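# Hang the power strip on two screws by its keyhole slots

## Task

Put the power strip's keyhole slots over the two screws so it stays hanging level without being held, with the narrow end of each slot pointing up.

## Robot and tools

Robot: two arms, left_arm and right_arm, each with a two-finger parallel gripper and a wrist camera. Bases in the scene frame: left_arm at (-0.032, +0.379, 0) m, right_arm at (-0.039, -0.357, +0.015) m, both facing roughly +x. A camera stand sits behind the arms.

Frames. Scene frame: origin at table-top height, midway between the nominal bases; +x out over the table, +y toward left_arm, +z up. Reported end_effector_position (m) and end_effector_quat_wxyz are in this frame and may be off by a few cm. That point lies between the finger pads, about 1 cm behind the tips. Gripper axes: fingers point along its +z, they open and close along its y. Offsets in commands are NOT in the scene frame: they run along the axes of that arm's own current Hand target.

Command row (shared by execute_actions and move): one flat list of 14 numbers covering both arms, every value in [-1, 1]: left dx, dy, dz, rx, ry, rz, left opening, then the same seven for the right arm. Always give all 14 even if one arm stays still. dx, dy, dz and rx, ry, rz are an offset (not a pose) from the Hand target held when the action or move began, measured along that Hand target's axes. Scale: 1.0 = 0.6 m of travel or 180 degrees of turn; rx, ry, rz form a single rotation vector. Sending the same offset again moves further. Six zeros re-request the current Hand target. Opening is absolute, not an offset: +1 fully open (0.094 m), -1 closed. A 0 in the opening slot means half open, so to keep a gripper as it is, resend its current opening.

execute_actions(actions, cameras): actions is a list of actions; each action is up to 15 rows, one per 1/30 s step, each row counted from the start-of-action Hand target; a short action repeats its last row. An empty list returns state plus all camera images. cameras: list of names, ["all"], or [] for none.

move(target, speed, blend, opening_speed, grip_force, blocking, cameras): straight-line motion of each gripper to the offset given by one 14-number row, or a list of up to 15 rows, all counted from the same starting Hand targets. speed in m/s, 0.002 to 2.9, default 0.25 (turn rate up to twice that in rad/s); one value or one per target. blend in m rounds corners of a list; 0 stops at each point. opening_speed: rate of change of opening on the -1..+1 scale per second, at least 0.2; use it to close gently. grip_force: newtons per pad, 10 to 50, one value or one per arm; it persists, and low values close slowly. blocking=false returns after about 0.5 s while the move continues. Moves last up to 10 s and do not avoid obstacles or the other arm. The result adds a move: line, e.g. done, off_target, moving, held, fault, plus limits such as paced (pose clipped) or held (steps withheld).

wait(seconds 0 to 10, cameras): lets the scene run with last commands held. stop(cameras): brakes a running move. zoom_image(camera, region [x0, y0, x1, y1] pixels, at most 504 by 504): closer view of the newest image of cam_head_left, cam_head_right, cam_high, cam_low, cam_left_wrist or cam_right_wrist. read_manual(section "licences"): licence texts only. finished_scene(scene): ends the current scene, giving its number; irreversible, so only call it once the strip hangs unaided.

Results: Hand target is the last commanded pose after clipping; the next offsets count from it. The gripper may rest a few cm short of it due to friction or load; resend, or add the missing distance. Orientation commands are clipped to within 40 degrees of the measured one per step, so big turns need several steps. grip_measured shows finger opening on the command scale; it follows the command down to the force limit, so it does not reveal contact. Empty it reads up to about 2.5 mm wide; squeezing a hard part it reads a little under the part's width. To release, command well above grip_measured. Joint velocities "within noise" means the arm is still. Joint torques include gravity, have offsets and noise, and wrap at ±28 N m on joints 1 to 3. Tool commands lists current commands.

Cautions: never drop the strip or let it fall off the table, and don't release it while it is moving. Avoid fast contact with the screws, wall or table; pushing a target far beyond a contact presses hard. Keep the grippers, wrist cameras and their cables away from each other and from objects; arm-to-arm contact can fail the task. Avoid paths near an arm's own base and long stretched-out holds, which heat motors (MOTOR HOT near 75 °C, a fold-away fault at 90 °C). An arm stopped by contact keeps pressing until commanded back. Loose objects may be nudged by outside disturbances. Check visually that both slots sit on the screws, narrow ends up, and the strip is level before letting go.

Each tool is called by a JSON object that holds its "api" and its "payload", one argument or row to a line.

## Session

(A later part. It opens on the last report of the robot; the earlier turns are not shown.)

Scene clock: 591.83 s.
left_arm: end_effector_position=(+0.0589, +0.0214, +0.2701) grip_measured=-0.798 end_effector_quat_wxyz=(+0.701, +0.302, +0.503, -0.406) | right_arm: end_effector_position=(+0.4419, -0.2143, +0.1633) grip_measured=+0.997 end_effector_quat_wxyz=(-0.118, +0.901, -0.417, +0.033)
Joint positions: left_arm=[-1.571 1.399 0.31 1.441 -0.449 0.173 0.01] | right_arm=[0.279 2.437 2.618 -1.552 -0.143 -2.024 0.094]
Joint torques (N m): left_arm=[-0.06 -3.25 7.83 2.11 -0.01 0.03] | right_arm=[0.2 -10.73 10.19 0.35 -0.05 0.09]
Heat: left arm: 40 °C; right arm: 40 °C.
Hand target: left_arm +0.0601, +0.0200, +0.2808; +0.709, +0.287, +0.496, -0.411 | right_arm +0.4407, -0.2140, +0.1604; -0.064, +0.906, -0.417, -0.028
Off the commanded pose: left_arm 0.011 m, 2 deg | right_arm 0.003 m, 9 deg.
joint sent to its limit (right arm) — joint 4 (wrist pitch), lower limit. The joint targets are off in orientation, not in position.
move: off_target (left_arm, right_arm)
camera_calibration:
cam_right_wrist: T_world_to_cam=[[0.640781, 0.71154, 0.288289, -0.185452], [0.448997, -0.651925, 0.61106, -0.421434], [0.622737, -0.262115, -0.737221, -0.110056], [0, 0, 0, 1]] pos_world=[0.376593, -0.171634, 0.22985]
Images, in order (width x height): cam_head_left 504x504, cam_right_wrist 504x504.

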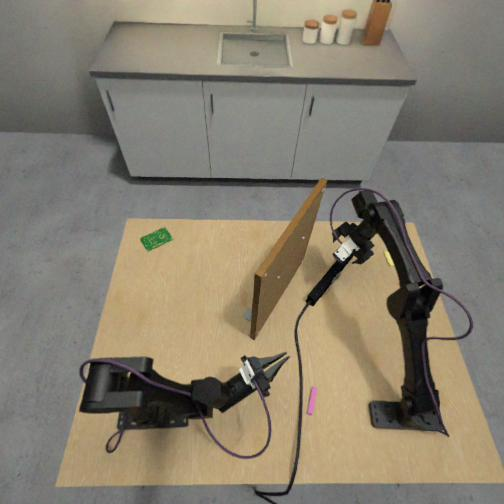

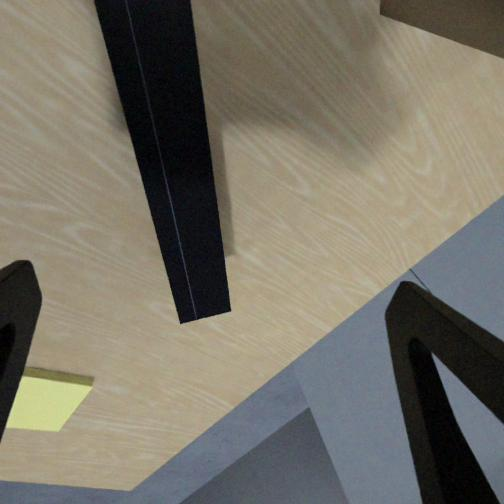

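{"api": "move", "payload": {
  "target": [
    [0,0,0,0,0,0,-0.8,0,0,0.215,-0.03,0.03,-0.03,1],
    [0,0,0,0,0,0,-0.8,0,0,0.215,-0.03,0.03,-0.03,-0.4]
  ],
  "speed": 0.15,
  "opening_speed": 0.6,
  "cameras": ["cam_right_wrist","cam_head_left"]
}}

Scene clock: 616.60 s.
left_arm: end_effector_position=(+0.0589, +0.0214, +0.2701) grip_measured=-0.798 end_effector_quat_wxyz=(+0.701, +0.302, +0.503, -0.406) | right_arm: end_effector_position=(+0.4363, -0.2000, +0.0334) grip_measured=-0.280 end_effector_quat_wxyz=(+0.001, +0.928, -0.374, -0.008)
Joint positions: left_arm=[-1.571 1.399 0.31 1.441 -0.449 0.173 0.01] | right_arm=[0.358 2.651 2.516 -1.449 -0.008 -2.061 0.034]
Joint torques (N m): left_arm=[-0.14 -3.25 7.72 2.14 -0.02 0.09] | right_arm=[0.47 -12.23 10.51 0.26 -0.03 0.09]
Heat: left arm: 40 °C; right arm: 35 °C.
Hand target: left_arm +0.0601, +0.0200, +0.2808; +0.709, +0.287, +0.496, -0.411 | right_arm +0.4408, -0.1960, +0.0327; -0.003, +0.927, -0.374, -0.003
Off the commanded pose: left_arm 0.011 m, 2 deg | right_arm 0.006 m, 1 deg.
move: off_target (left_arm)
camera_calibration:
cam_right_wrist: T_world_to_cam=[[0.589558, 0.806662, 0.0414482, -0.104906], [0.610096, -0.478351, 0.631636, -0.36651], [0.529343, -0.347099, -0.774156, -0.173647], [0, 0, 0, 1]] pos_world=[0.377373, -0.150969, 0.101419]
Images, in order (width x height): cam_head_left 504x504, cam_right_wrist 504x504.

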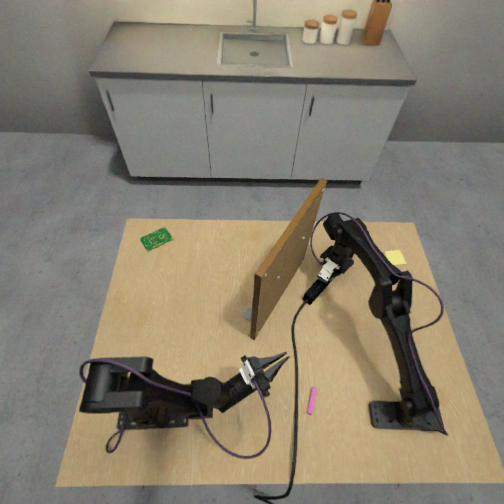

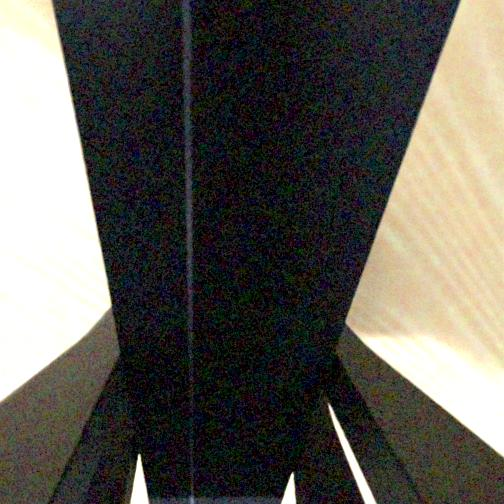

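{"api": "move", "payload": {
  "target": [
    [0,0,0,0,0,0,-0.8,0,0,0,0,0,0,-0.42],
    [0,0,0,0,0,0,-0.8,0,0.09,-0.14,0,0,0,-0.42],
    [0,0,0,0,0,0,-0.8,0,0.124,-0.14,0.45,0,0,-0.42],
    [0,0,0,0,0,0,-0.8,0,0.124,-0.03,0.45,0,0,-0.42]
  ],
  "cameras": ["cam_right_wrist","cam_left_wrist"]
}}

Scene clock: 630.03 s.
left_arm: end_effector_position=(+0.0589, +0.0214, +0.2701) grip_measured=-0.798 end_effector_quat_wxyz=(+0.701, +0.302, +0.503, -0.406) | right_arm: end_effector_position=(+0.3814, -0.2449, +0.0442) grip_measured=-0.288 end_effector_quat_wxyz=(-0.600, +0.713, -0.290, +0.217)
Joint positions: left_arm=[-1.571 1.399 0.31 1.441 -0.449 0.173 0.01] | right_arm=[-0.024 2.215 0.628 1.289 -0.882 -1.765 0.033]
Joint torques (N m): left_arm=[-0.17 -3.37 7.75 2.1 0.02 0.07] | right_arm=[-0.54 -6.83 4.92 2.19 0.04 0.11]
Heat: left arm: 40 °C; right arm: 35 °C.
Hand target: left_arm +0.0601, +0.0200, +0.2808; +0.709, +0.287, +0.496, -0.411 | right_arm +0.3891, -0.2496, +0.0504; -0.604, +0.703, -0.286, +0.241
Off the commanded pose: left_arm 0.011 m, 2 deg | right_arm 0.011 m, 3 deg.
move: off_target (left_arm, right_arm)
camera_calibration:
cam_left_wrist: T_world_to_cam=[[-0.901987, -0.418471, 0.106313, 0.0274466], [-0.256742, 0.321873, -0.911308, 0.269346], [0.347136, -0.849282, -0.397764, 0.199529], [0, 0, 0, 1]] pos_world=[0.0246451, 0.0942468, 0.321904]
cam_right_wrist: T_world_to_cam=[[0.0210686, 0.167499, 0.985647, -0.0182615], [0.150899, -0.975105, 0.162482, -0.287125], [0.988325, 0.14531, -0.0458195, -0.238416], [0, 0, 0, 1]] pos_world=[0.279344, -0.242274, 0.0537279]
Images, in order (width x height): cam_left_wrist 504x504, cam_right_wrist 504x504.

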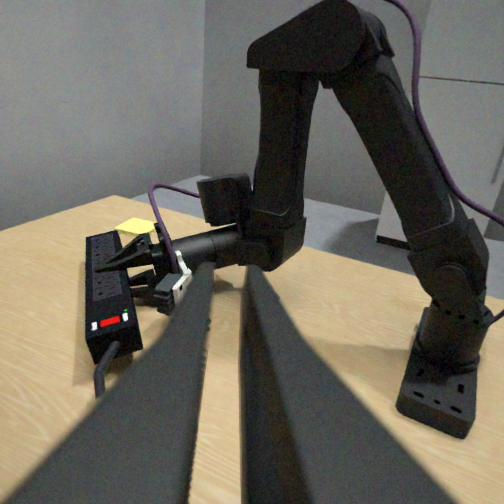

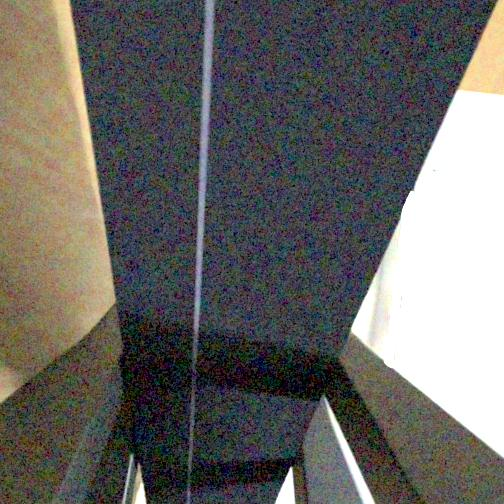

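{"api": "move", "payload": {
  "target": [
    [0,0,0,0,0,0,-0.8,0,0.034,0.006,0,0,0,-0.42]
  ],
  "speed": 0.05,
  "cameras": ["cam_left_wrist"]
}}

{"api": "zoom_image", "payload": {
  "camera": "cam_left_wrist",
  "region": [60, 200, 240, 380]
}}

Scene clock: 637.73 s.
left_arm: end_effector_position=(+0.0589, +0.0214, +0.2701) grip_measured=-0.798 end_effector_quat_wxyz=(+0.701, +0.302, +0.503, -0.406) | right_arm: end_effector_position=(+0.3846, -0.2436, +0.0472) grip_measured=-0.288 end_effector_quat_wxyz=(-0.617, +0.701, -0.265, +0.241)
Joint positions: left_arm=[-1.571 1.399 0.31 1.441 -0.449 0.173 0.01] | right_arm=[-0.024 2.289 0.643 1.447 -0.895 -1.737 0.033]
Joint torques (N m): left_arm=[-0.24 -3.32 7.83 2.09 -0.06 0.06] | right_arm=[-0.46 -4.81 4.81 1.52 0.24 -0.08]
Heat: left arm: 40 °C; right arm: 37 °C.
Hand target: left_arm +0.0601, +0.0200, +0.2808; +0.709, +0.287, +0.496, -0.411 | right_arm +0.3893, -0.2492, +0.0297; -0.604, +0.703, -0.286, +0.241
Off the commanded pose: left_arm 0.011 m, 2 deg | right_arm 0.019 m, 3 deg.
move: off_target (left_arm, right_arm)
camera_calibration:
cam_left_wrist: T_world_to_cam=[[-0.901987, -0.418471, 0.106313, 0.0274466], [-0.256742, 0.321873, -0.911308, 0.269346], [0.347136, -0.849282, -0.397764, 0.199529], [0, 0, 0, 1]] pos_world=[0.0246451, 0.0942468, 0.321904]
Images, in order (width x height): cam_left_wrist 504x504.

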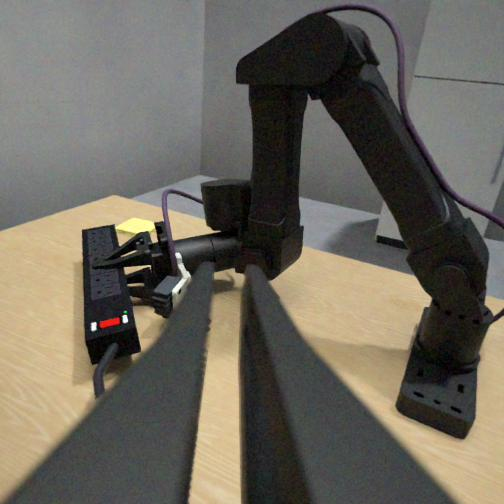

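Scaled by 2.800 from the camera's 504x504 image, which has a finer 720x720 frame.

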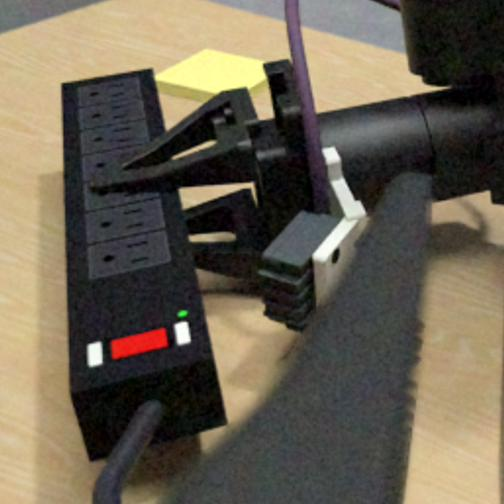

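{"api": "move", "payload": {
  "target": [
    [0,0,0,0,0,0,-0.8,0,-0.014,0.01,-0.075,0,0,-0.42],
    [0,0,0,0,0,0,-0.8,0,-0.005,0.01,-0.075,0,0,-0.42]
  ],
  "speed": 0.05,
  "cameras": ["cam_left_wrist"]
}}

{"api": "zoom_image", "payload": {
  "camera": "cam_left_wrist",
  "region": [60, 200, 240, 380]
}}

Scene clock: 646.77 s.
left_arm: end_effector_position=(+0.0589, +0.0214, +0.2701) grip_measured=-0.798 end_effector_quat_wxyz=(+0.701, +0.302, +0.503, -0.406) | right_arm: end_effector_position=(+0.3866, -0.2413, +0.0307) grip_measured=-0.288 end_effector_quat_wxyz=(-0.526, +0.770, -0.298, +0.203)
Joint positions: left_arm=[-1.571 1.399 0.31 1.441 -0.449 0.173 0.01] | right_arm=[0.013 2.084 0.691 0.851 -0.785 -1.972 0.033]
Joint torques (N m): left_arm=[-0.21 -3.11 7.82 2.19 0.01 0.02] | right_arm=[0.12 -8.9 7.1 1.25 0.08 0.13]
Heat: left arm: 40 °C; right arm: 36 °C.
Hand target: left_arm +0.0601, +0.0200, +0.2808; +0.709, +0.287, +0.496, -0.411 | right_arm +0.3938, -0.2446, +0.0318; -0.517, +0.770, -0.313, +0.206
Off the commanded pose: left_arm 0.011 m, 2 deg | right_arm 0.008 m, 2 deg.
move: off_target (left_arm)
camera_calibration:
cam_left_wrist: T_world_to_cam=[[-0.901987, -0.418471, 0.106313, 0.0274466], [-0.256742, 0.321873, -0.911308, 0.269346], [0.347136, -0.849282, -0.397764, 0.199529], [0, 0, 0, 1]] pos_world=[0.0246451, 0.0942468, 0.321904]
Images, in order (width x height): cam_left_wrist 504x504.

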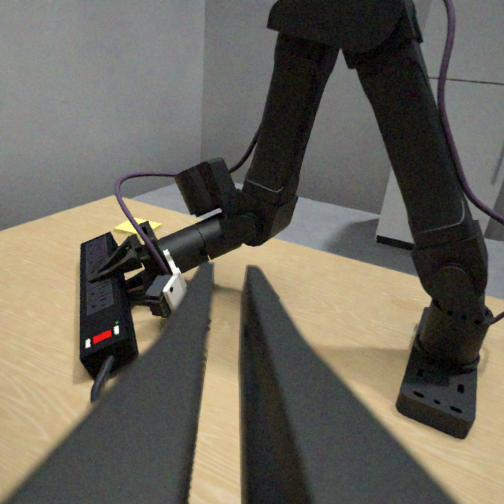

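Scaled by 2.800 from the camera's 504x504 image, which has a finer 720x720 frame.

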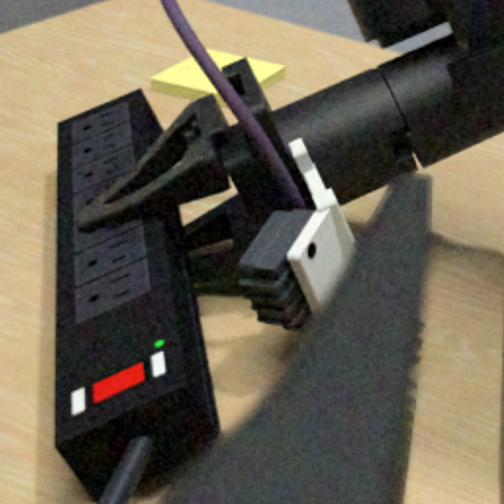

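{"api": "move", "payload": {
  "target": [
    [0,0,0,0,0,0,-0.8,0,0.01,0.005,0,0,0,-0.42],
    [0,0,0,0,0,0,-0.8,0,0.01,0.005,0,0,0,0.0]
  ],
  "speed": 0.05,
  "opening_speed": 0.2,
  "cameras": ["cam_left_wrist"]
}}

{"api": "zoom_image", "payload": {
  "camera": "cam_left_wrist",
  "region": [40, 200, 220, 380]
}}

Scene clock: 658.50 s.
left_arm: end_effector_position=(+0.0589, +0.0214, +0.2701) grip_measured=-0.798 end_effector_quat_wxyz=(+0.701, +0.302, +0.503, -0.406) | right_arm: end_effector_position=(+0.3926, -0.2435, +0.0346) grip_measured=-0.004 end_effector_quat_wxyz=(-0.525, +0.767, -0.299, +0.215)
Joint positions: left_arm=[-1.571 1.399 0.31 1.441 -0.449 0.173 0.01] | right_arm=[0.013 2.084 0.7 0.866 -0.769 -1.965 0.047]
Joint torques (N m): left_arm=[-0.39 -3.23 7.65 2.1 -0.02 0.05] | right_arm=[0.27 -6.67 6.45 1.37 -0.06 0.07]
Heat: left arm: 40 °C; right arm: 36 °C.
Hand target: left_arm +0.0601, +0.0200, +0.2808; +0.709, +0.287, +0.496, -0.411 | right_arm +0.3941, -0.2443, +0.0251; -0.517, +0.770, -0.313, +0.206
Off the commanded pose: left_arm 0.011 m, 2 deg | right_arm 0.010 m, 2 deg.
move: off_target (left_arm)
camera_calibration:
cam_left_wrist: T_world_to_cam=[[-0.901987, -0.418471, 0.106313, 0.0274466], [-0.256742, 0.321873, -0.911308, 0.269346], [0.347136, -0.849282, -0.397764, 0.199529], [0, 0, 0, 1]] pos_world=[0.0246451, 0.0942468, 0.321904]
Images, in order (width x height): cam_left_wrist 504x504.

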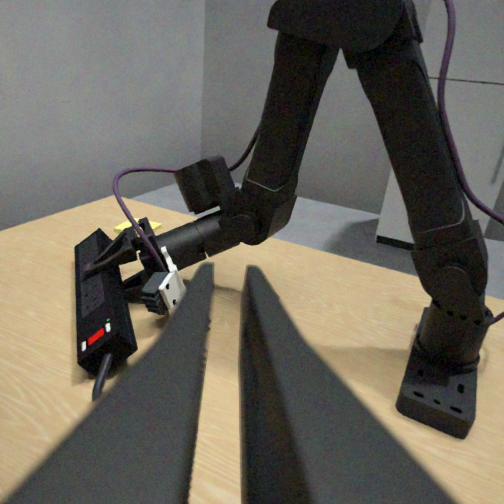

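Scaled by 2.800 from the camera's 504x504 image, which has a finer 720x720 frame.

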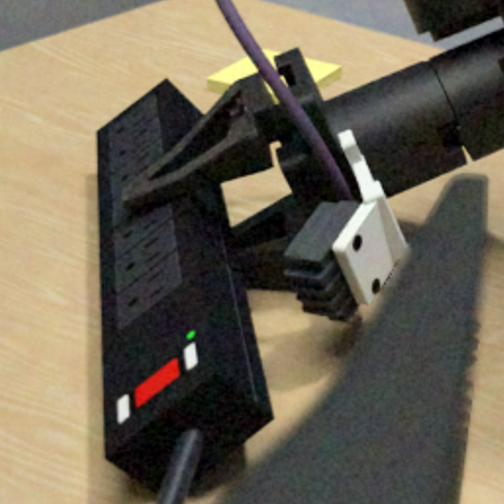

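{"api": "move", "payload": {
  "target": [0,0,0,0,0,0,-0.8,0,-0.05,0,0,0,0,0.9],
  "speed": 0.02,
  "opening_speed": 0.6,
  "cameras": ["cam_left_wrist"]
}}

{"api": "zoom_image", "payload": {
  "camera": "cam_left_wrist",
  "region": [40, 200, 220, 380]
}}

Scene clock: 671.37 s.
left_arm: end_effector_position=(+0.0589, +0.0214, +0.2701) grip_measured=-0.798 end_effector_quat_wxyz=(+0.701, +0.302, +0.503, -0.406) | right_arm: end_effector_position=(+0.4018, -0.2364, +0.0545) grip_measured=+0.896 end_effector_quat_wxyz=(-0.529, +0.765, -0.297, +0.218)
Joint positions: left_arm=[-1.571 1.399 0.31 1.441 -0.449 0.173 0.01] | right_arm=[0.034 2.032 0.736 0.802 -0.754 -1.945 0.089]
Joint torques (N m): left_arm=[-0.17 -3.32 7.66 2.13 -0.05 0.01] | right_arm=[0.68 -10.02 6.93 1.01 0.02 0.07]
Heat: left arm: 40 °C; right arm: 35 °C.
Hand target: left_arm +0.0601, +0.0200, +0.2808; +0.709, +0.287, +0.496, -0.411 | right_arm +0.4022, -0.2362, +0.0529; -0.517, +0.770, -0.313, +0.206
Off the commanded pose: left_arm 0.011 m, 2 deg | right_arm 0.002 m, 3 deg.
move: off_target (left_arm, right_arm)
camera_calibration:
cam_left_wrist: T_world_to_cam=[[-0.901987, -0.418471, 0.106313, 0.0274466], [-0.256742, 0.321873, -0.911308, 0.269346], [0.347136, -0.849282, -0.397764, 0.199529], [0, 0, 0, 1]] pos_world=[0.0246451, 0.0942468, 0.321904]
Images, in order (width x height): cam_left_wrist 504x504.

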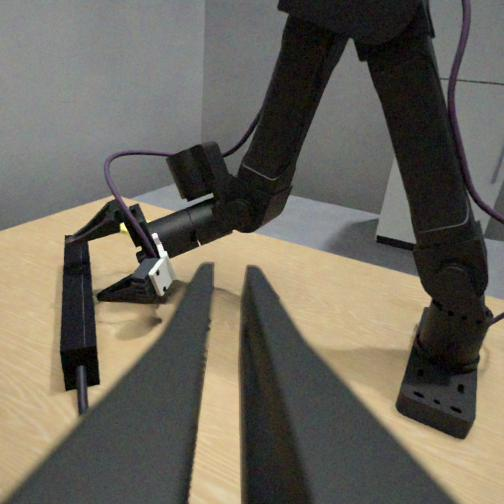

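Scaled by 2.800 from the camera's 504x504 image, which has a finer 720x720 frame.

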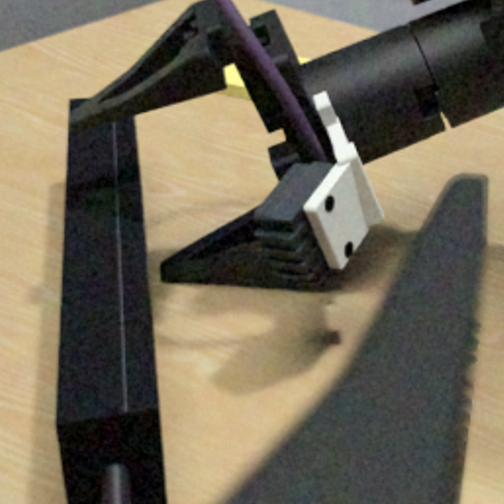

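{"api": "move", "payload": {
  "target": [
    [0,0,0,0,0,0,-0.8,0,-0.19,-0.165,0,0,0,0.9],
    [0,0,0,0,0,0,-0.8,0,-0.197,-0.165,-0.298,0.28,0.416,0.9]
  ],
  "cameras": ["cam_head_left","cam_right_wrist"]
}}

Scene clock: 740.73 s.
left_arm: end_effector_position=(+0.0589, +0.0214, +0.2701) grip_measured=-0.798 end_effector_quat_wxyz=(+0.701, +0.302, +0.503, -0.406) | right_arm: end_effector_position=(+0.3685, -0.2729, +0.1975) grip_measured=+0.897 end_effector_quat_wxyz=(+0.053, -0.424, +0.904, -0.015)
Joint positions: left_arm=[-1.571 1.399 0.31 1.441 -0.449 0.173 0.01] | right_arm=[0.247 2.088 2.188 -1.56 0.005 -0.674 0.089]
Joint torques (N m): left_arm=[-0.38 -3.34 7.87 2.1 0.04 0.05] | right_arm=[0.16 -8.72 10.55 0.31 -0.08 0.04]
Heat: left arm: 40 °C; right arm: 34 °C.
Hand target: left_arm +0.0601, +0.0200, +0.2808; +0.709, +0.287, +0.496, -0.411 | right_arm +0.3705, -0.2705, +0.1998; +0.001, -0.423, +0.906, +0.001
Off the commanded pose: left_arm 0.011 m, 2 deg | right_arm 0.004 m, 6 deg.
joint sent to its limit (right arm) — joint 4 (wrist pitch), lower limit. The joint targets are off in orientation, not in position.
move: off_target (left_arm, right_arm)
camera_calibration:
cam_right_wrist: T_world_to_cam=[[0.837737, -0.530365, 0.130034, -0.486764], [-0.497908, -0.644088, 0.580723, -0.0904952], [-0.224242, -0.551238, -0.803649, 0.191828], [0, 0, 0, 1]] pos_world=[0.405738, -0.210707, 0.270011]
Images, in order (width x height): cam_head_left 504x504, cam_right_wrist 504x504.

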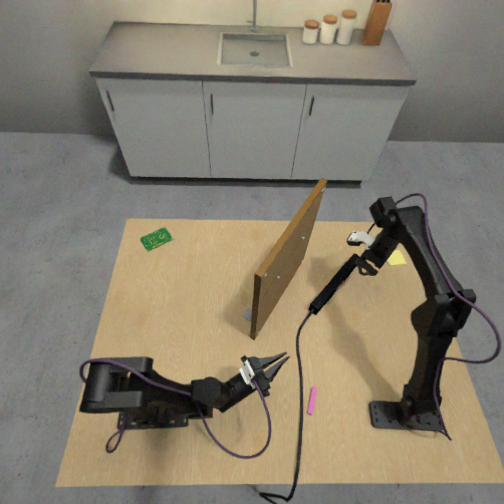

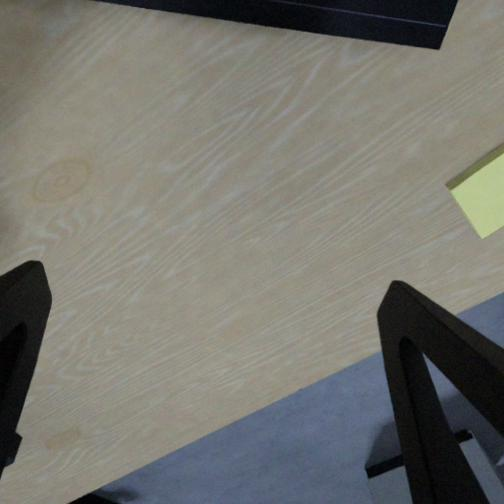

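{"api": "move", "payload": {
  "target": [0,0,0,0,0,0,-0.8,-0.107,0.038,0.083,0,0,0.511,1],
  "cameras": ["cam_head_left","cam_right_wrist"]
}}

Scene clock: 752.00 s.
left_arm: end_effector_position=(+0.0589, +0.0214, +0.2701) grip_measured=-0.798 end_effector_quat_wxyz=(+0.701, +0.302, +0.503, -0.406) | right_arm: end_effector_position=(+0.3929, -0.2109, +0.1508) grip_measured=+0.997 end_effector_quat_wxyz=(+0.025, +0.357, +0.934, +0.019)
Joint positions: left_arm=[-1.571 1.399 0.31 1.441 -0.449 0.173 0.01] | right_arm=[0.368 2.315 2.37 -1.563 0.002 1.055 0.094]
Joint torques (N m): left_arm=[-0.27 -3.44 7.92 2.09 -0.06 0.09] | right_arm=[0.64 -10.04 10.43 0.25 -0.06 0.12]
Heat: left arm: 40 °C; right arm: 34 °C.
Hand target: left_arm +0.0601, +0.0200, +0.2808; +0.709, +0.287, +0.496, -0.411 | right_arm +0.3943, -0.2065, +0.1502; +0.000, +0.358, +0.934, +0.001
Off the commanded pose: left_arm 0.011 m, 2 deg | right_arm 0.005 m, 4 deg.
joint sent to its limit (right arm) — joint 4 (wrist pitch), lower limit. The joint targets are off in orientation, not in position.
move: off_target (left_arm, right_arm)
camera_calibration:
cam_right_wrist: T_world_to_cam=[[-0.560879, -0.827897, -0.00138394, 0.0382299], [-0.65515, 0.442824, 0.612116, 0.27489], [-0.506156, 0.34423, -0.790767, 0.491642], [0, 0, 0, 1]] pos_world=[0.450384, -0.259316, 0.220563]
Images, in order (width x height): cam_head_left 504x504, cam_right_wrist 504x504.

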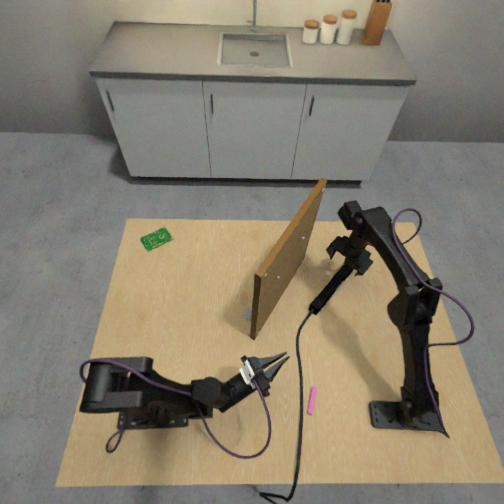

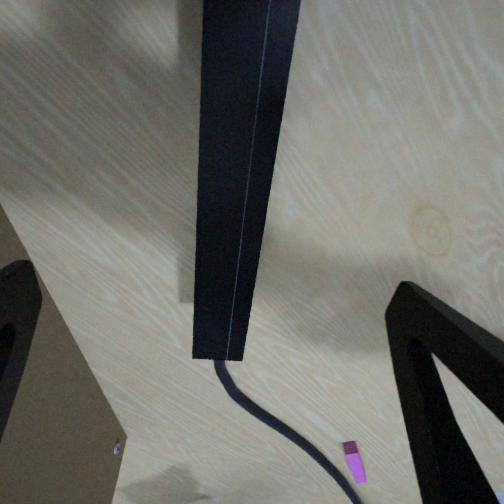

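{"api": "move", "payload": {
  "target": [
    [0,0,0,0,0,0,-0.8,-0.04,0,0.195,0,0,0,1],
    [0,0,0,0,0,0,-0.8,-0.04,0,0.195,0,0,0,-0.42],
    [0,0,0,0,0,0,-0.8,-0.04,0,0.0,0,0,0,-0.42],
    [0,0,0,0,0,0,-0.8,0.14,-0.095,0,-0.42,0,0,-0.42]
  ],
  "opening_speed": 0.8,
  "cameras": ["cam_head_left","cam_left_wrist"]
}}

Scene clock: 768.73 s.
left_arm: end_effector_position=(+0.0589, +0.0214, +0.2701) grip_measured=-0.798 end_effector_quat_wxyz=(+0.701, +0.302, +0.503, -0.406) | right_arm: end_effector_position=(+0.2875, -0.1938, +0.1364) grip_measured=-0.288 end_effector_quat_wxyz=(+0.198, +0.296, +0.751, +0.556)
Joint positions: left_arm=[-1.571 1.399 0.31 1.441 -0.449 0.173 0.01] | right_arm=[0.196 1.373 0.373 0.606 -0.661 1.353 0.033]
Joint torques (N m): left_arm=[-0.25 -3.11 7.76 2.16 -0.01 0.08] | right_arm=[-0.05 -3.51 7.24 2.42 -0.14 0.15]
Heat: left arm: 40 °C; right arm: 33 °C.
Hand target: left_arm +0.0601, +0.0200, +0.2808; +0.709, +0.287, +0.496, -0.411 | right_arm +0.2937, -0.1928, +0.1503; +0.219, +0.283, +0.737, +0.573
Off the commanded pose: left_arm 0.011 m, 2 deg | right_arm 0.015 m, 4 deg.
move: off_target (left_arm, right_arm)
camera_calibration:
cam_left_wrist: T_world_to_cam=[[-0.901987, -0.418471, 0.106313, 0.0274466], [-0.256742, 0.321873, -0.911308, 0.269346], [0.347136, -0.849282, -0.397764, 0.199529], [0, 0, 0, 1]] pos_world=[0.0246451, 0.0942468, 0.321904]
Images, in order (width x height): cam_head_left 504x504, cam_left_wrist 504x504.

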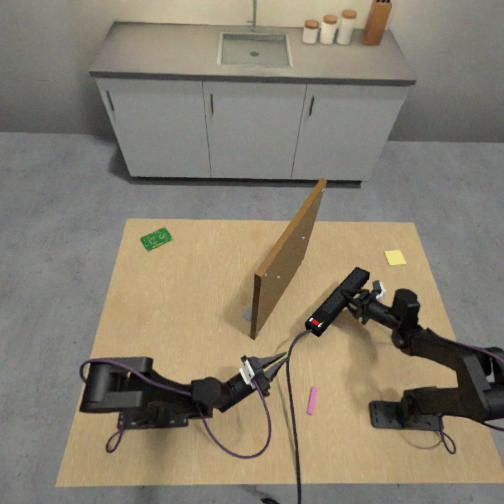

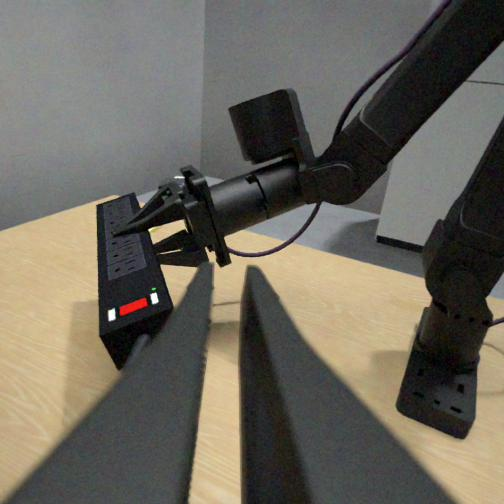

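{"api": "move", "payload": {
  "target": [0.127,0.109,0.294,-0.097,0.606,-0.068,0.7,0,0,0,-0.12,0,0,-0.42],
  "cameras": ["cam_head_left","cam_left_wrist","cam_head_right"]
}}

Scene clock: 793.20 s.
left_arm: end_effector_position=(+0.2090, -0.1078, +0.2721) grip_measured=+0.698 end_effector_quat_wxyz=(+0.236, +0.346, +0.885, -0.205) | right_arm: end_effector_position=(+0.2872, -0.1875, +0.1320) grip_measured=-0.288 end_effector_quat_wxyz=(+0.218, +0.264, +0.677, +0.651)
Joint positions: left_arm=[-1.152 2.354 2.843 -1.425 -0.018 -0.367 0.08] | right_arm=[0.186 1.785 0.241 1.467 -0.732 1.568 0.033]
Joint torques (N m): left_arm=[0.54 -10.29 7.98 1.53 0.07 -0.12] | right_arm=[-1.17 -4.25 4.85 2.62 0.09 0.13]
Heat: left arm: 40 °C; right arm: 40 °C.
Hand target: left_arm +0.2124, -0.1138, +0.2695; -0.001, +0.358, +0.934, +0.000 | right_arm +0.2936, -0.1927, +0.1502; +0.268, +0.237, +0.617, +0.701
Off the commanded pose: left_arm 0.007 m, 37 deg | right_arm 0.020 m, 11 deg.
elbow stopped short (left arm): the move would have taken joint 3 (elbow) straighter than the controller allows.
joint sent to its limit (right arm) — joint 4 (wrist pitch), upper limit. The joint targets are off in orientation, not in position.
move: off_target (left_arm, right_arm)
camera_calibration:
cam_left_wrist: T_world_to_cam=[[-0.62176, -0.7226, 0.302099, -0.0361347], [-0.720215, 0.679067, 0.141983, 0.200025], [-0.307742, -0.129297, -0.942644, 0.401247], [0, 0, 0, 1]] pos_world=[0.245074, -0.110061, 0.360749]
Images, in order (width x height): cam_head_left 504x504, cam_head_right 504x504, cam_left_wrist 504x504.

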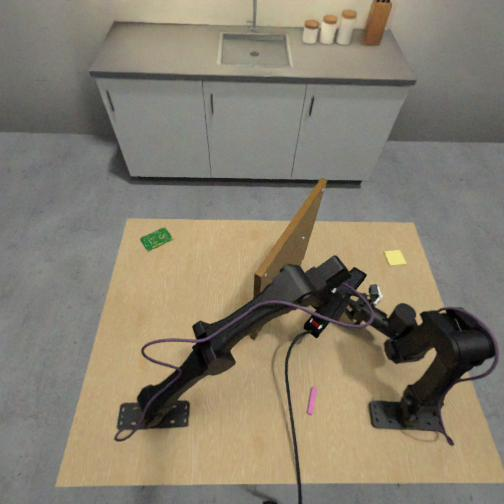

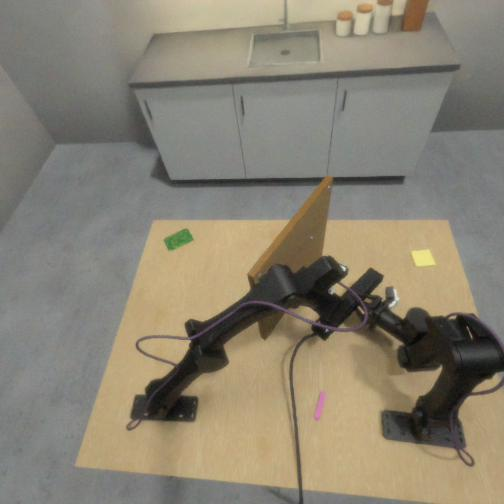

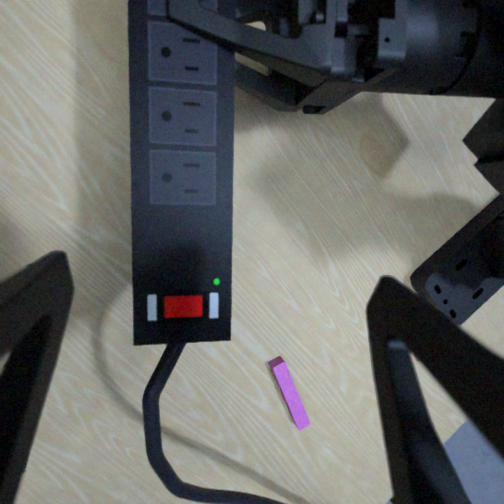

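{"api": "move", "payload": {
  "target": [0.122,0.023,0.033,0,0,0,0.7,0.093,-0.004,0.028,0,0,0,-0.42],
  "cameras": ["cam_head_left","cam_left_wrist"]
}}

Scene clock: 814.80 s.
left_arm: end_effector_position=(+0.1745, -0.0593, +0.2343) grip_measured=+0.698 end_effector_quat_wxyz=(+0.137, +0.353, +0.917, -0.123) | right_arm: end_effector_position=(+0.2637, -0.1445, +0.1154) grip_measured=-0.288 end_effector_quat_wxyz=(+0.216, +0.284, +0.690, +0.630)
Joint positions: left_arm=[-1.17 2.259 2.634 -1.576 -0.014 -0.4 0.08] | right_arm=[0.44 1.785 0.19 1.469 -0.449 1.576 0.033]
Joint torques (N m): left_arm=[-0.58 -15.21 5.05 0.97 0.17 -0.07] | right_arm=[0.77 -8.28 3.78 2.71 -0.01 0]
Heat: left arm: 38 °C; right arm: 43 °C.
Hand target: left_arm +0.1672, -0.0545, +0.2500; -0.001, +0.358, +0.934, +0.000 | right_arm +0.2634, -0.1428, +0.1500; +0.268, +0.237, +0.617, +0.701
Off the commanded pose: left_arm 0.018 m, 21 deg | right_arm 0.035 m, 14 deg.
elbow stopped short (left arm): the move would have taken joint 3 (elbow) straighter than the controller allows.
joint sent to its limit (left arm) — joint 4 (wrist pitch), lower limit. The joint targets are off in orientation, not in position.
joint sent to its limit (right arm) — joint 4 (wrist pitch), upper limit. The joint targets are off in orientation, not in position.
move: off_target (left_arm, right_arm)
camera_calibration:
cam_left_wrist: T_world_to_cam=[[-0.582103, -0.786538, 0.206189, 0.000649069], [-0.690669, 0.612106, 0.385101, 0.0815392], [-0.429106, 0.0817601, -0.899546, 0.384843], [0, 0, 0, 1]] pos_world=[0.221833, -0.0808648, 0.314649]
Images, in order (width x height): cam_head_left 504x504, cam_left_wrist 504x504.

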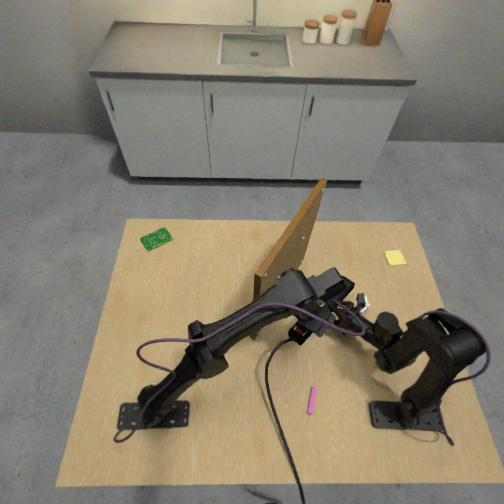

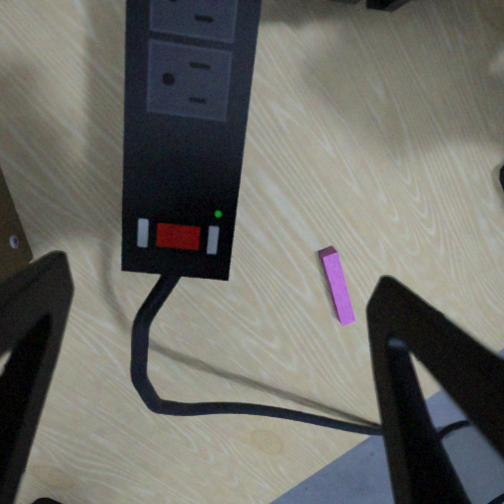

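{"api": "move", "payload": {
  "target": [-0.026,0.014,0.1,0,0,0,0.7,0,0,0,0,0,0,-0.42],
  "cameras": ["cam_left_wrist"]
}}

Scene clock: 824.73 s.
left_arm: end_effector_position=(+0.1838, -0.0597, +0.2010) grip_measured=+0.698 end_effector_quat_wxyz=(+0.108, +0.351, +0.925, -0.097) | right_arm: end_effector_position=(+0.2638, -0.1446, +0.1153) grip_measured=-0.288 end_effector_quat_wxyz=(+0.216, +0.284, +0.690, +0.630)
Joint positions: left_arm=[-1.151 2.321 2.618 -1.576 -0.007 -0.391 0.08] | right_arm=[0.44 1.785 0.19 1.469 -0.449 1.576 0.033]
Joint torques (N m): left_arm=[0.5 -10.62 5.22 0.75 0.09 0.05] | right_arm=[0.79 -8.27 3.78 2.71 0 0]
Heat: left arm: 37 °C; right arm: 43 °C.
Hand target: left_arm +0.1842, -0.0587, +0.1899; -0.001, +0.358, +0.934, +0.000 | right_arm +0.2634, -0.1428, +0.1500; +0.268, +0.237, +0.617, +0.701
Off the commanded pose: left_arm 0.011 m, 17 deg | right_arm 0.035 m, 14 deg.
joint sent to its limit (left arm) — joint 4 (wrist pitch), lower limit. The joint targets are off in orientation, not in position.
joint sent to its limit (right arm) — joint 4 (wrist pitch), upper limit. The joint targets are off in orientation, not in position.
move: off_target (left_arm, right_arm)
camera_calibration:
cam_left_wrist: T_world_to_cam=[[-0.568103, -0.804635, 0.172693, 0.0156638], [-0.680705, 0.57737, 0.45087, 0.0840283], [-0.462493, 0.138588, -0.875724, 0.363699], [0, 0, 0, 1]] pos_world=[0.234305, -0.0863161, 0.277909]
Images, in order (width x height): cam_left_wrist 504x504.

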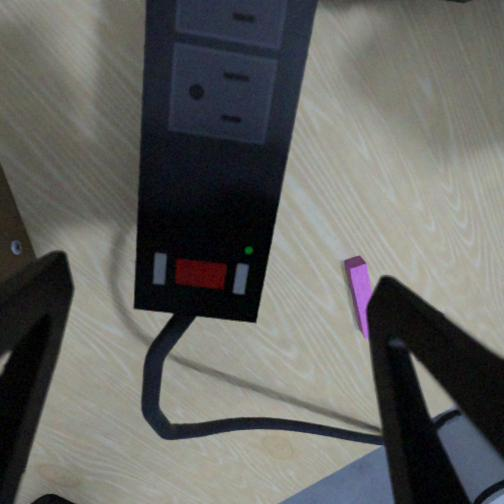

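{"api": "move", "payload": {
  "target": [0,0.013,0.1,0,0,0,0.7,0,0,0,0,0,0,-0.42],
  "speed": 0.1,
  "cameras": ["cam_left_wrist","cam_head_left"]
}}

Scene clock: 833.80 s.
left_arm: end_effector_position=(+0.1888, -0.0553, +0.1427) grip_measured=+0.698 end_effector_quat_wxyz=(+0.056, +0.355, +0.932, -0.047) | right_arm: end_effector_position=(+0.2638, -0.1446, +0.1153) grip_measured=-0.288 end_effector_quat_wxyz=(+0.216, +0.284, +0.690, +0.630)
Joint positions: left_arm=[-1.137 2.414 2.567 -1.576 -0.006 -0.376 0.08] | right_arm=[0.44 1.785 0.19 1.469 -0.449 1.576 0.033]
Joint torques (N m): left_arm=[0.65 -10.95 5.53 0.55 0.09 0.09] | right_arm=[0.79 -8.27 3.77 2.71 -0.01 0]
Heat: left arm: 36 °C; right arm: 43 °C.
Hand target: left_arm +0.1892, -0.0529, +0.1299; -0.001, +0.358, +0.934, +0.000 | right_arm +0.2634, -0.1428, +0.1500; +0.268, +0.237, +0.617, +0.701
Off the commanded pose: left_arm 0.013 m, 9 deg | right_arm 0.035 m, 14 deg.
joint sent to its limit (left arm) — joint 4 (wrist pitch), lower limit. The joint targets are off in orientation, not in position.
joint sent to its limit (right arm) — joint 4 (wrist pitch), upper limit. The joint targets are off in orientation, not in position.
move: off_target (left_arm, right_arm)
camera_calibration:
cam_left_wrist: T_world_to_cam=[[-0.561053, -0.82161, 0.100874, 0.0401005], [-0.648242, 0.511875, 0.563707, 0.085209], [-0.514783, 0.250879, -0.819792, 0.322364], [0, 0, 0, 1]] pos_world=[0.243682, -0.0915436, 0.212193]
Images, in order (width x height): cam_head_left 504x504, cam_left_wrist 504x504.

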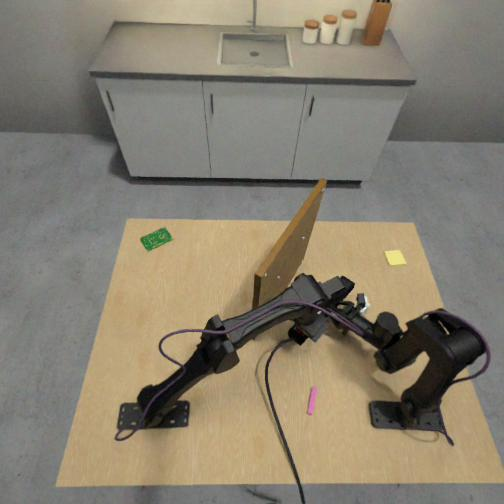

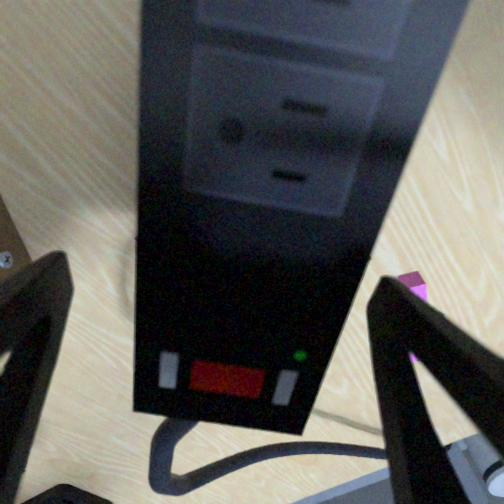

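{"api": "move", "payload": {
  "target": [
    [0,-0.011,0,0,0,0,0.7,0,0,0,0,0,0,-0.42],
    [0,-0.011,0.033,0,0,0,0.7,0,0,0,0,0,0,-0.42]
  ],
  "speed": 0.05,
  "cameras": ["cam_left_wrist"]
}}

Scene clock: 843.97 s.
left_arm: end_effector_position=(+0.1890, -0.0558, +0.1203) grip_measured=+0.698 end_effector_quat_wxyz=(+0.039, +0.356, +0.933, -0.031) | right_arm: end_effector_position=(+0.2638, -0.1446, +0.1153) grip_measured=-0.288 end_effector_quat_wxyz=(+0.216, +0.284, +0.690, +0.630)
Joint positions: left_arm=[-1.137 2.462 2.567 -1.576 -0.006 -0.376 0.08] | right_arm=[0.44 1.785 0.19 1.469 -0.449 1.576 0.033]
Joint torques (N m): left_arm=[-0.57 -11 6.78 0.41 0.1 -0.03] | right_arm=[0.79 -8.27 3.78 2.71 -0.01 0]
Heat: left arm: 35 °C; right arm: 44 °C.
Hand target: left_arm +0.1847, -0.0578, +0.1101; -0.001, +0.358, +0.934, +0.000 | right_arm +0.2634, -0.1428, +0.1500; +0.268, +0.237, +0.617, +0.701
Off the commanded pose: left_arm 0.011 m, 6 deg | right_arm 0.035 m, 14 deg.
joint sent to its limit (left arm) — joint 4 (wrist pitch), lower limit. The joint targets are off in orientation, not in position.
joint sent to its limit (right arm) — joint 4 (wrist pitch), upper limit. The joint targets are off in orientation, not in position.
move: off_target (left_arm, right_arm)
camera_calibration:
cam_left_wrist: T_world_to_cam=[[-0.559114, -0.82546, 0.0775044, 0.0443137], [-0.635739, 0.486851, 0.599009, 0.090301], [-0.532191, 0.285642, -0.796983, 0.306694], [0, 0, 0, 1]] pos_world=[0.245404, -0.0949887, 0.186905]
Images, in order (width x height): cam_left_wrist 504x504.

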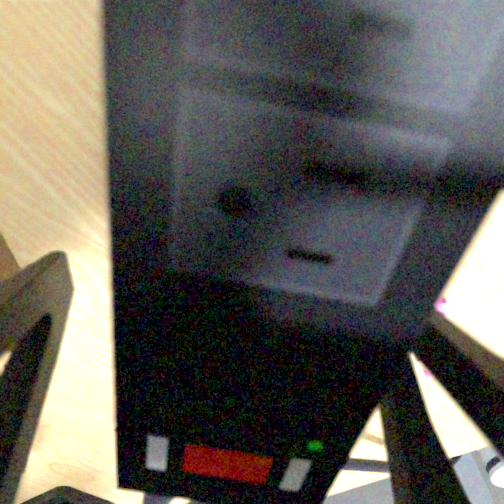

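{"api": "move", "payload": {
  "target": [
    [0,-0.03,0.0,0,0,0,0.7,0,0,0,0,0,0,-0.42],
    [0,-0.03,0.015,0,0,0,0.7,0,0,0,0,0,0,-0.42]
  ],
  "speed": 0.05,
  "cameras": ["cam_left_wrist"]
}}

Scene clock: 855.33 s.
left_arm: end_effector_position=(+0.1747, -0.0671, +0.1066) grip_measured=+0.698 end_effector_quat_wxyz=(+0.031, +0.359, +0.932, -0.026) | right_arm: end_effector_position=(+0.2638, -0.1446, +0.1153) grip_measured=-0.288 end_effector_quat_wxyz=(+0.216, +0.284, +0.690, +0.630)
Joint positions: left_arm=[-1.174 2.505 2.591 -1.576 -0.006 -0.406 0.08] | right_arm=[0.44 1.785 0.19 1.469 -0.449 1.576 0.033]
Joint torques (N m): left_arm=[-0.61 -11.14 8.85 0.37 0.05 -0.15] | right_arm=[0.79 -8.28 3.78 2.7 -0.01 -0.01]
Heat: left arm: 34 °C; right arm: 45 °C.
Hand target: left_arm +0.1728, -0.0712, +0.1012; -0.001, +0.358, +0.934, +0.000 | right_arm +0.2634, -0.1428, +0.1500; +0.268, +0.237, +0.617, +0.701
Off the commanded pose: left_arm 0.007 m, 5 deg | right_arm 0.035 m, 14 deg.
joint sent to its limit (left arm) — joint 4 (wrist pitch), lower limit. The joint targets are off in orientation, not in position.
joint sent to its limit (right arm) — joint 4 (wrist pitch), upper limit. The joint targets are off in orientation, not in position.
move: off_target (left_arm, right_arm)
camera_calibration:
cam_left_wrist: T_world_to_cam=[[-0.56377, -0.822891, 0.0708045, 0.0298016], [-0.626312, 0.481823, 0.612846, 0.0914804], [-0.538421, 0.301159, -0.787024, 0.292474], [0, 0, 0, 1]] pos_world=[0.23157, -0.107635, 0.17201]
Images, in order (width x height): cam_left_wrist 504x504.

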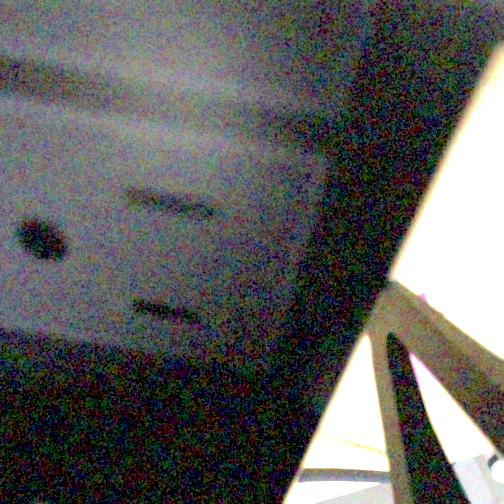

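{"api": "move", "payload": {
  "target": [0,0,0,0,0,0,0.08,0,0,0,0,0,0,-0.42],
  "opening_speed": 0.3,
  "cameras": ["cam_left_wrist","cam_head_right","cam_high","cam_head_left"]
}}

{"api": "zoom_image", "payload": {
  "camera": "cam_head_right",
  "region": [280, 240, 420, 380]
}}

Scene clock: 867.63 s.
left_arm: end_effector_position=(+0.1739, -0.0618, +0.1067) grip_measured=+0.096 end_effector_quat_wxyz=(+0.027, +0.359, +0.933, -0.016) | right_arm: end_effector_position=(+0.2617, -0.1447, +0.1159) grip_measured=-0.288 end_effector_quat_wxyz=(+0.215, +0.283, +0.690, +0.630)
Joint positions: left_arm=[-1.174 2.505 2.593 -1.597 -0.014 -0.407 0.051] | right_arm=[0.44 1.78 0.183 1.471 -0.453 1.575 0.033]
Joint torques (N m): left_arm=[-0.49 -11.33 8.34 0.65 0.17 -0.11] | right_arm=[0.68 -7.83 4.29 2.68 0.04 0.02]
Heat: left arm: 34 °C; right arm: 45 °C.
Hand target: left_arm +0.1729, -0.0712, +0.1012; -0.001, +0.358, +0.934, +0.000 | right_arm +0.2634, -0.1428, +0.1499; +0.268, +0.237, +0.617, +0.701
Off the commanded pose: left_arm 0.011 m, 4 deg | right_arm 0.034 m, 14 deg.
joint read past its limit (left arm) — joint 4 (wrist pitch), lower limit.
joint sent to its limit (left arm) — joint 4 (wrist pitch), lower limit. The joint targets are off in orientation, not in position.
joint sent to its limit (right arm) — joint 4 (wrist pitch), upper limit. The joint targets are off in orientation, not in position.
move: off_target (left_arm, right_arm)
camera_calibration:
cam_left_wrist: T_world_to_cam=[[-0.56232, -0.825162, 0.0538896, 0.0350581], [-0.626452, 0.467631, 0.623602, 0.0863265], [-0.539773, 0.316904, -0.779883, 0.290997], [0, 0, 0, 1]] pos_world=[0.230866, -0.103659, 0.171221]
Images, in order (width x height): cam_head_left 504x504, cam_head_right 504x504, cam_high 504x504, cam_left_wrist 504x504.

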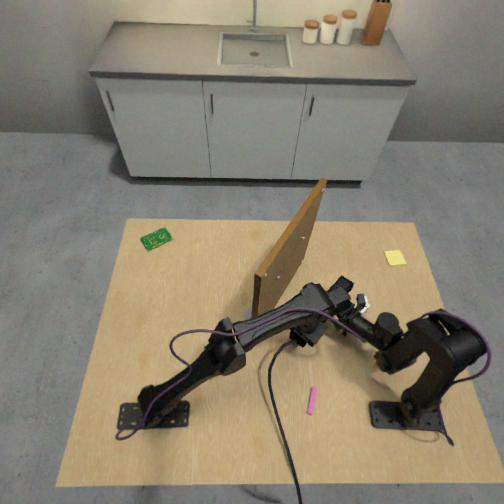

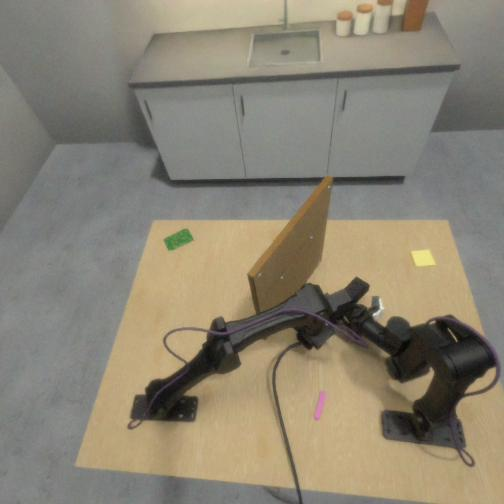

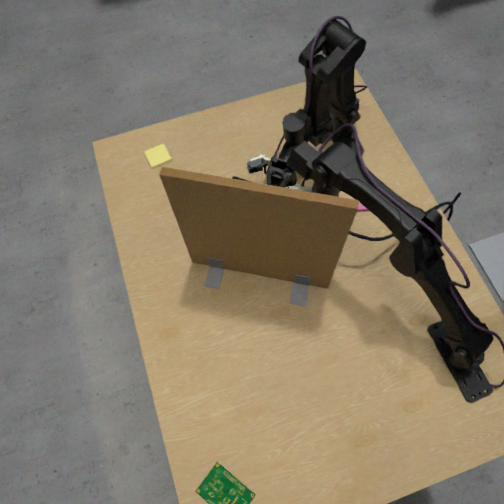

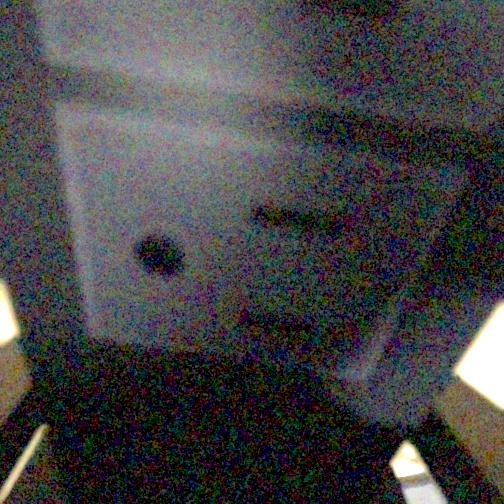

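Scaled by 3.600 from the camera's 504x504 image, which has a finer 720x720 frame.

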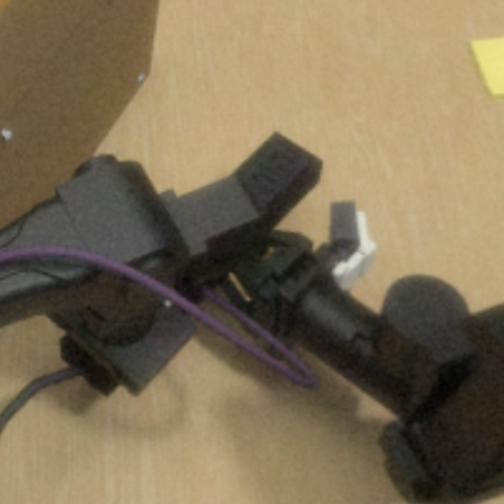

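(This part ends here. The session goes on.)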